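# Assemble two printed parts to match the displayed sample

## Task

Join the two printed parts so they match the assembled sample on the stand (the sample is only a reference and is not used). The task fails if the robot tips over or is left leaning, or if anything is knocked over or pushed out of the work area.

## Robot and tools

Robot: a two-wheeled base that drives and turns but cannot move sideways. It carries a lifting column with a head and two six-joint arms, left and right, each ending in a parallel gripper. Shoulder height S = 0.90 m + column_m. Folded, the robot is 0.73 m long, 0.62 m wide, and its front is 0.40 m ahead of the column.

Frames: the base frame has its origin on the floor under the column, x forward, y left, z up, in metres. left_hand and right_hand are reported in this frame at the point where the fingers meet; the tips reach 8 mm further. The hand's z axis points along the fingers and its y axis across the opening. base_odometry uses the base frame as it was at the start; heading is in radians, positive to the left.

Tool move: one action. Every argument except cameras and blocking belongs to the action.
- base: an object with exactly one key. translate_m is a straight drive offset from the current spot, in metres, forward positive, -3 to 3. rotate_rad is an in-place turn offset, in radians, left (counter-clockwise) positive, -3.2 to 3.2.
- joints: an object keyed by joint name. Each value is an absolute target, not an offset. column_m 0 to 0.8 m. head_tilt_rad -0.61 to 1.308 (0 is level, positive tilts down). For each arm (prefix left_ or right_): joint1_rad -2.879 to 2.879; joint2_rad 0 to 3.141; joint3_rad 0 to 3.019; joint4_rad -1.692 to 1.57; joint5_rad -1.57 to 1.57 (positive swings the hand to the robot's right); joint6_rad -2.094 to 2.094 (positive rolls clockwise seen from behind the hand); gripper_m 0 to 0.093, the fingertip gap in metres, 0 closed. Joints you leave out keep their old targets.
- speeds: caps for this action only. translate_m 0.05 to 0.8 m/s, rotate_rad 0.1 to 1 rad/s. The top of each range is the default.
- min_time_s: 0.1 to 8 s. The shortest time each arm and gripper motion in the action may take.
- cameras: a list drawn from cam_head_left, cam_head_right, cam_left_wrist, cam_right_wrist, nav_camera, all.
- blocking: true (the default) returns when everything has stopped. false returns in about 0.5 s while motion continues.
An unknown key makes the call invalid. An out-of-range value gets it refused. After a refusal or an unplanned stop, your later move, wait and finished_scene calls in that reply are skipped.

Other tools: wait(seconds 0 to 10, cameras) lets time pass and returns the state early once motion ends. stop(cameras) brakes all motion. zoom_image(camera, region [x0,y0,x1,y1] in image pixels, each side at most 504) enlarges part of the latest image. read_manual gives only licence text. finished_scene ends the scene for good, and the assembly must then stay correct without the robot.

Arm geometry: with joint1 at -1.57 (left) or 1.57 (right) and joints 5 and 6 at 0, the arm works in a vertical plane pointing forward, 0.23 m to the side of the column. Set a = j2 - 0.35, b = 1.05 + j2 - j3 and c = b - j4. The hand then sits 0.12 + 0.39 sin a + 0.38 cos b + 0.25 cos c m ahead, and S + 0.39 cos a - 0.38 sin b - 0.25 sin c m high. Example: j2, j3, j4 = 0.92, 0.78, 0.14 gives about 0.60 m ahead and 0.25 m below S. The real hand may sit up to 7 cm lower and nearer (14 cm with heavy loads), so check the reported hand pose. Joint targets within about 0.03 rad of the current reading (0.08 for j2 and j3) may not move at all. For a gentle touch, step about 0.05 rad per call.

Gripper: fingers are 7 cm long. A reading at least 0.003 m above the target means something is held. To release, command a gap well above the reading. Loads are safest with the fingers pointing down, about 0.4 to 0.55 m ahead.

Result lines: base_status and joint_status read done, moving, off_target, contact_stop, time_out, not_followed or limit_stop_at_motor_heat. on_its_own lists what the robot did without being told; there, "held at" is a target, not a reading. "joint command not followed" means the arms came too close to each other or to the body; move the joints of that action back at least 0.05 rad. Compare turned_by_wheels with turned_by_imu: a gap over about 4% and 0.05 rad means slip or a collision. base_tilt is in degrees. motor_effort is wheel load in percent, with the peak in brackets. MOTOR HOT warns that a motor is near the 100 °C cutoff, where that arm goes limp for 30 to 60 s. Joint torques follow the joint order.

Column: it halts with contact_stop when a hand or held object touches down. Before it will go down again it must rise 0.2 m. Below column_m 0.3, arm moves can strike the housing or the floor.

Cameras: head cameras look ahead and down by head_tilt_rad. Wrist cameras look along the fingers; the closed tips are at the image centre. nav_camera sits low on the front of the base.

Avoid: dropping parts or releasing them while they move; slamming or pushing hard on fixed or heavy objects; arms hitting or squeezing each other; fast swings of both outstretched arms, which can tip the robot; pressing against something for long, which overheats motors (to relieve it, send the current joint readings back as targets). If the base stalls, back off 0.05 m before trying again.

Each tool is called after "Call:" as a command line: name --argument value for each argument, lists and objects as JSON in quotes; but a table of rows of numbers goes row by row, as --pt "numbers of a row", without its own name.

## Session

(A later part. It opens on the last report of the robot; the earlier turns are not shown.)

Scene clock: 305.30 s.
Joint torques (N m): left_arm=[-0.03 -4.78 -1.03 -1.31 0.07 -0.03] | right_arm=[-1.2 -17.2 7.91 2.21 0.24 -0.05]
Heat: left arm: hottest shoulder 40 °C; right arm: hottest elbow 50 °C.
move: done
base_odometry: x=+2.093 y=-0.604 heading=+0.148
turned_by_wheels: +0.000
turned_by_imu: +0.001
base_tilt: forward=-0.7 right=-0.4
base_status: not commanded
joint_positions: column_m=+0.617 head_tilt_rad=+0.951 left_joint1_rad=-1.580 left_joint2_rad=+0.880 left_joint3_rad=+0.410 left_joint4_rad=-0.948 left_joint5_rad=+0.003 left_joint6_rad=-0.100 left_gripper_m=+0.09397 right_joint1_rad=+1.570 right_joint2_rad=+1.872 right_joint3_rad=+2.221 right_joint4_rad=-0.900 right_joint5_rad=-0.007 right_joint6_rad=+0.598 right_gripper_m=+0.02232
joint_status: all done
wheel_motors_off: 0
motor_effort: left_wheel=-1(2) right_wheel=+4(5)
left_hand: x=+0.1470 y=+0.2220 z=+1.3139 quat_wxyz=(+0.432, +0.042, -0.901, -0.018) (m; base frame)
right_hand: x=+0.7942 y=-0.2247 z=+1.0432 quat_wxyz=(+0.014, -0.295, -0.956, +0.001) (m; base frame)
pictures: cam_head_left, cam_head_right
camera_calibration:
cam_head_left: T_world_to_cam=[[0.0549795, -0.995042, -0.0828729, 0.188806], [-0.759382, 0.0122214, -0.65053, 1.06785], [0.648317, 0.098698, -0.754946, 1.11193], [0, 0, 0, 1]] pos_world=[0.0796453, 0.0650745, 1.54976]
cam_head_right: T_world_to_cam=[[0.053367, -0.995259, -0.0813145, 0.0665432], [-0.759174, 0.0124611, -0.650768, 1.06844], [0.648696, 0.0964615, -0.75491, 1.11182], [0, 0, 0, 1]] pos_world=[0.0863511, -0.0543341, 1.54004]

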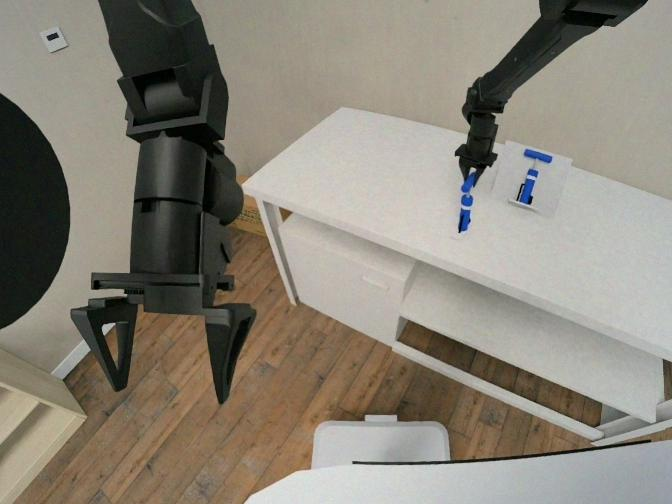

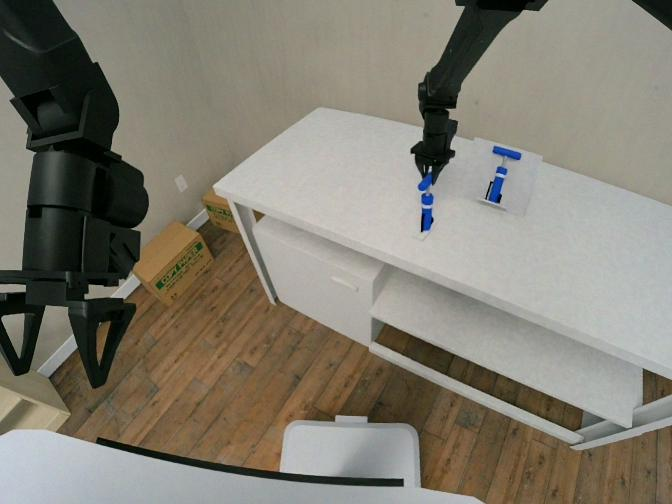

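Call:
move --joints '{"column_m":0.646}'

Call:
move --joints '{"right_gripper_m":0.06}' --min_time_s 2

Call:
move --joints '{"column_m":0.8}' --cameras '["cam_head_left","cam_head_right","cam_right_wrist"]'

Call:
zoom_image --camera "cam_head_left" --region '[430, 200, 560, 300]'

Call:
zoom_image --camera "cam_right_wrist" --region '[260, 60, 410, 210]'

Scene clock: 314.50 s.
Joint torques (N m): left_arm=[0.03 -4.78 -0.96 -1.29 0.08 -0.03] | right_arm=[-1.08 -19.43 7.39 1.01 0.04 -0.04]
Heat: left arm: hottest shoulder 40 °C; right arm: hottest elbow 50 °C.
move: done
base_odometry: x=+2.093 y=-0.604 heading=+0.148
turned_by_wheels: +0.000
turned_by_imu: +0.001
base_tilt: forward=-0.7 right=-0.4
base_status: not commanded
joint_positions: column_m=+0.646 head_tilt_rad=+0.951 left_joint1_rad=-1.580 left_joint2_rad=+0.880 left_joint3_rad=+0.410 left_joint4_rad=-0.948 left_joint5_rad=+0.003 left_joint6_rad=-0.100 left_gripper_m=+0.09397 right_joint1_rad=+1.570 right_joint2_rad=+1.908 right_joint3_rad=+2.221 right_joint4_rad=-0.862 right_joint5_rad=-0.001 right_joint6_rad=+0.598 right_gripper_m=+0.02231
joint_status: all done
wheel_motors_off: 0
motor_effort: left_wheel=+0(2) right_wheel=+4(5)
left_hand: x=+0.1470 y=+0.2220 z=+1.3428 quat_wxyz=(+0.432, +0.042, -0.901, -0.018) (m; base frame)
right_hand: x=+0.7858 y=-0.2257 z=+1.0477 quat_wxyz=(+0.012, -0.294, -0.956, +0.003) (m; base frame)
pictures: none

Scene clock: 316.77 s.
Joint torques (N m): left_arm=[-0.03 -4.72 -1.03 -1.32 0.07 -0.03] | right_arm=[-0.97 -19.31 7.65 1.02 0.07 0]
Heat: left arm: hottest shoulder 40 °C; right arm: hottest shoulder 50 °C.
move: done
base_odometry: x=+2.093 y=-0.604 heading=+0.148
turned_by_wheels: +0.000
turned_by_imu: +0.001
base_tilt: forward=-0.7 right=-0.4
base_status: not commanded
joint_positions: column_m=+0.646 head_tilt_rad=+0.951 left_joint1_rad=-1.580 left_joint2_rad=+0.880 left_joint3_rad=+0.410 left_joint4_rad=-0.948 left_joint5_rad=+0.003 left_joint6_rad=-0.100 left_gripper_m=+0.09397 right_joint1_rad=+1.570 right_joint2_rad=+1.908 right_joint3_rad=+2.221 right_joint4_rad=-0.862 right_joint5_rad=-0.001 right_joint6_rad=+0.598 right_gripper_m=+0.05996
joint_status: all done
wheel_motors_off: 0
motor_effort: left_wheel=-1(2) right_wheel=+3(6)
left_hand: x=+0.1470 y=+0.2220 z=+1.3428 quat_wxyz=(+0.432, +0.042, -0.901, -0.018) (m; base frame)
right_hand: x=+0.7858 y=-0.2257 z=+1.0477 quat_wxyz=(+0.012, -0.294, -0.956, +0.003) (m; base frame)
pictures: none

Scene clock: 319.37 s.
Joint torques (N m): left_arm=[-0.09 -4.78 -1.05 -1.31 0.07 -0.02] | right_arm=[-1.08 -19.84 7.46 0.8 0.04 -0.01]
Heat: left arm: hottest shoulder 40 °C; right arm: hottest shoulder 50 °C.
move: done
base_odometry: x=+2.093 y=-0.604 heading=+0.148
turned_by_wheels: +0.000
turned_by_imu: +0.001
base_tilt: forward=-0.7 right=-0.4
base_status: not commanded
joint_positions: column_m=+0.800 head_tilt_rad=+0.951 left_joint1_rad=-1.580 left_joint2_rad=+0.880 left_joint3_rad=+0.410 left_joint4_rad=-0.948 left_joint5_rad=+0.003 left_joint6_rad=-0.100 left_gripper_m=+0.09397 right_joint1_rad=+1.570 right_joint2_rad=+1.912 right_joint3_rad=+2.221 right_joint4_rad=-0.862 right_joint5_rad=-0.001 right_joint6_rad=+0.598 right_gripper_m=+0.05996
joint_status: all done
wheel_motors_off: 0
motor_effort: left_wheel=-1(2) right_wheel=+4(5)
left_hand: x=+0.1470 y=+0.2220 z=+1.4968 quat_wxyz=(+0.432, +0.042, -0.901, -0.018) (m; base frame)
right_hand: x=+0.7839 y=-0.2257 z=+1.1992 quat_wxyz=(+0.014, -0.294, -0.956, +0.004) (m; base frame)
pictures: cam_head_left, cam_head_right, cam_right_wrist
camera_calibration:
cam_head_left: T_world_to_cam=[[0.0549795, -0.995042, -0.0828729, 0.203964], [-0.759382, 0.0122214, -0.65053, 1.18683], [0.648317, 0.098698, -0.754946, 1.25001], [0, 0, 0, 1]] pos_world=[0.0796453, 0.0650745, 1.73266]
cam_head_right: T_world_to_cam=[[0.053367, -0.995259, -0.0813145, 0.0814075], [-0.759174, 0.0124611, -0.650768, 1.1874], [0.648696, 0.0964615, -0.75491, 1.24982], [0, 0, 0, 1]] pos_world=[0.0863511, -0.0543341, 1.72284]
cam_right_wrist: T_world_to_cam=[[-0.556815, -0.830618, 0.00557289, 0.242222], [-0.656831, 0.444402, 0.609163, -0.111495], [-0.508458, 0.335531, -0.793025, 1.55562], [0, 0, 0, 1]] pos_world=[0.852608, -0.271216, 1.30022]

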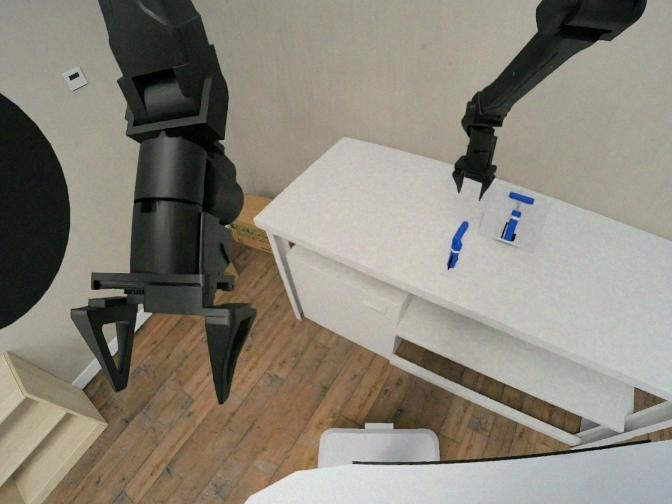

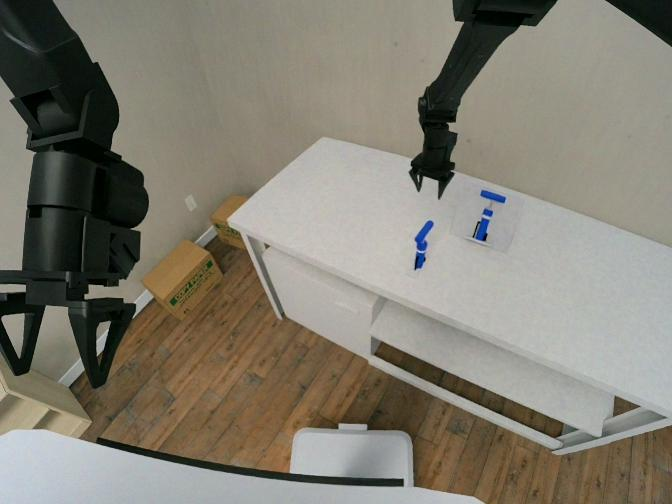

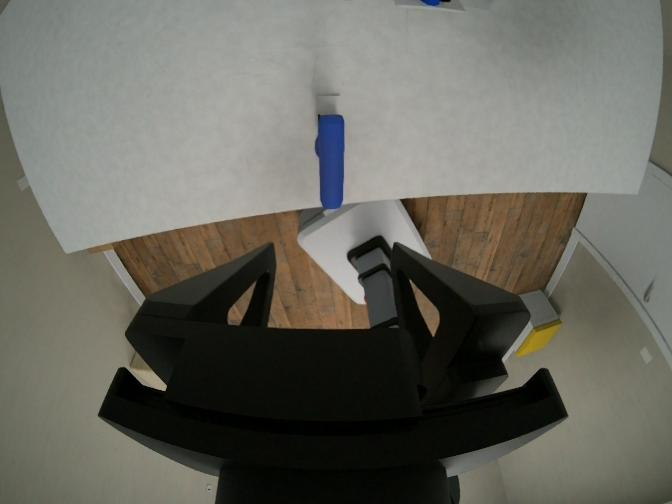

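Scaled by 3.877 from the camera's 672x504 image, which has a finer 960x720 frame.

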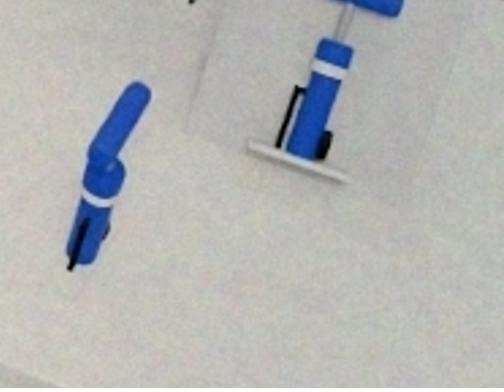

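Scaled by 3.360 from the camera's 672x504 image, which has a finer 960x720 frame.

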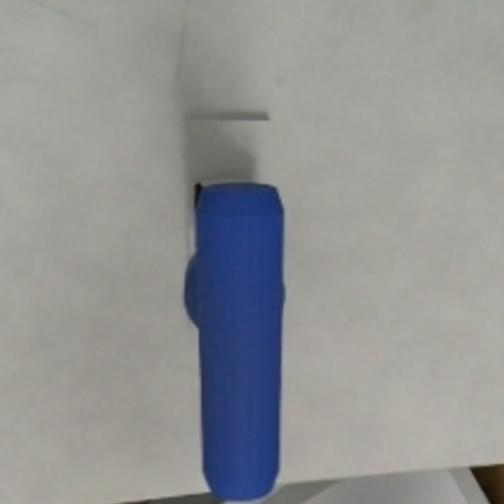

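Call:
finished_scene

The scene is finished: the task was done.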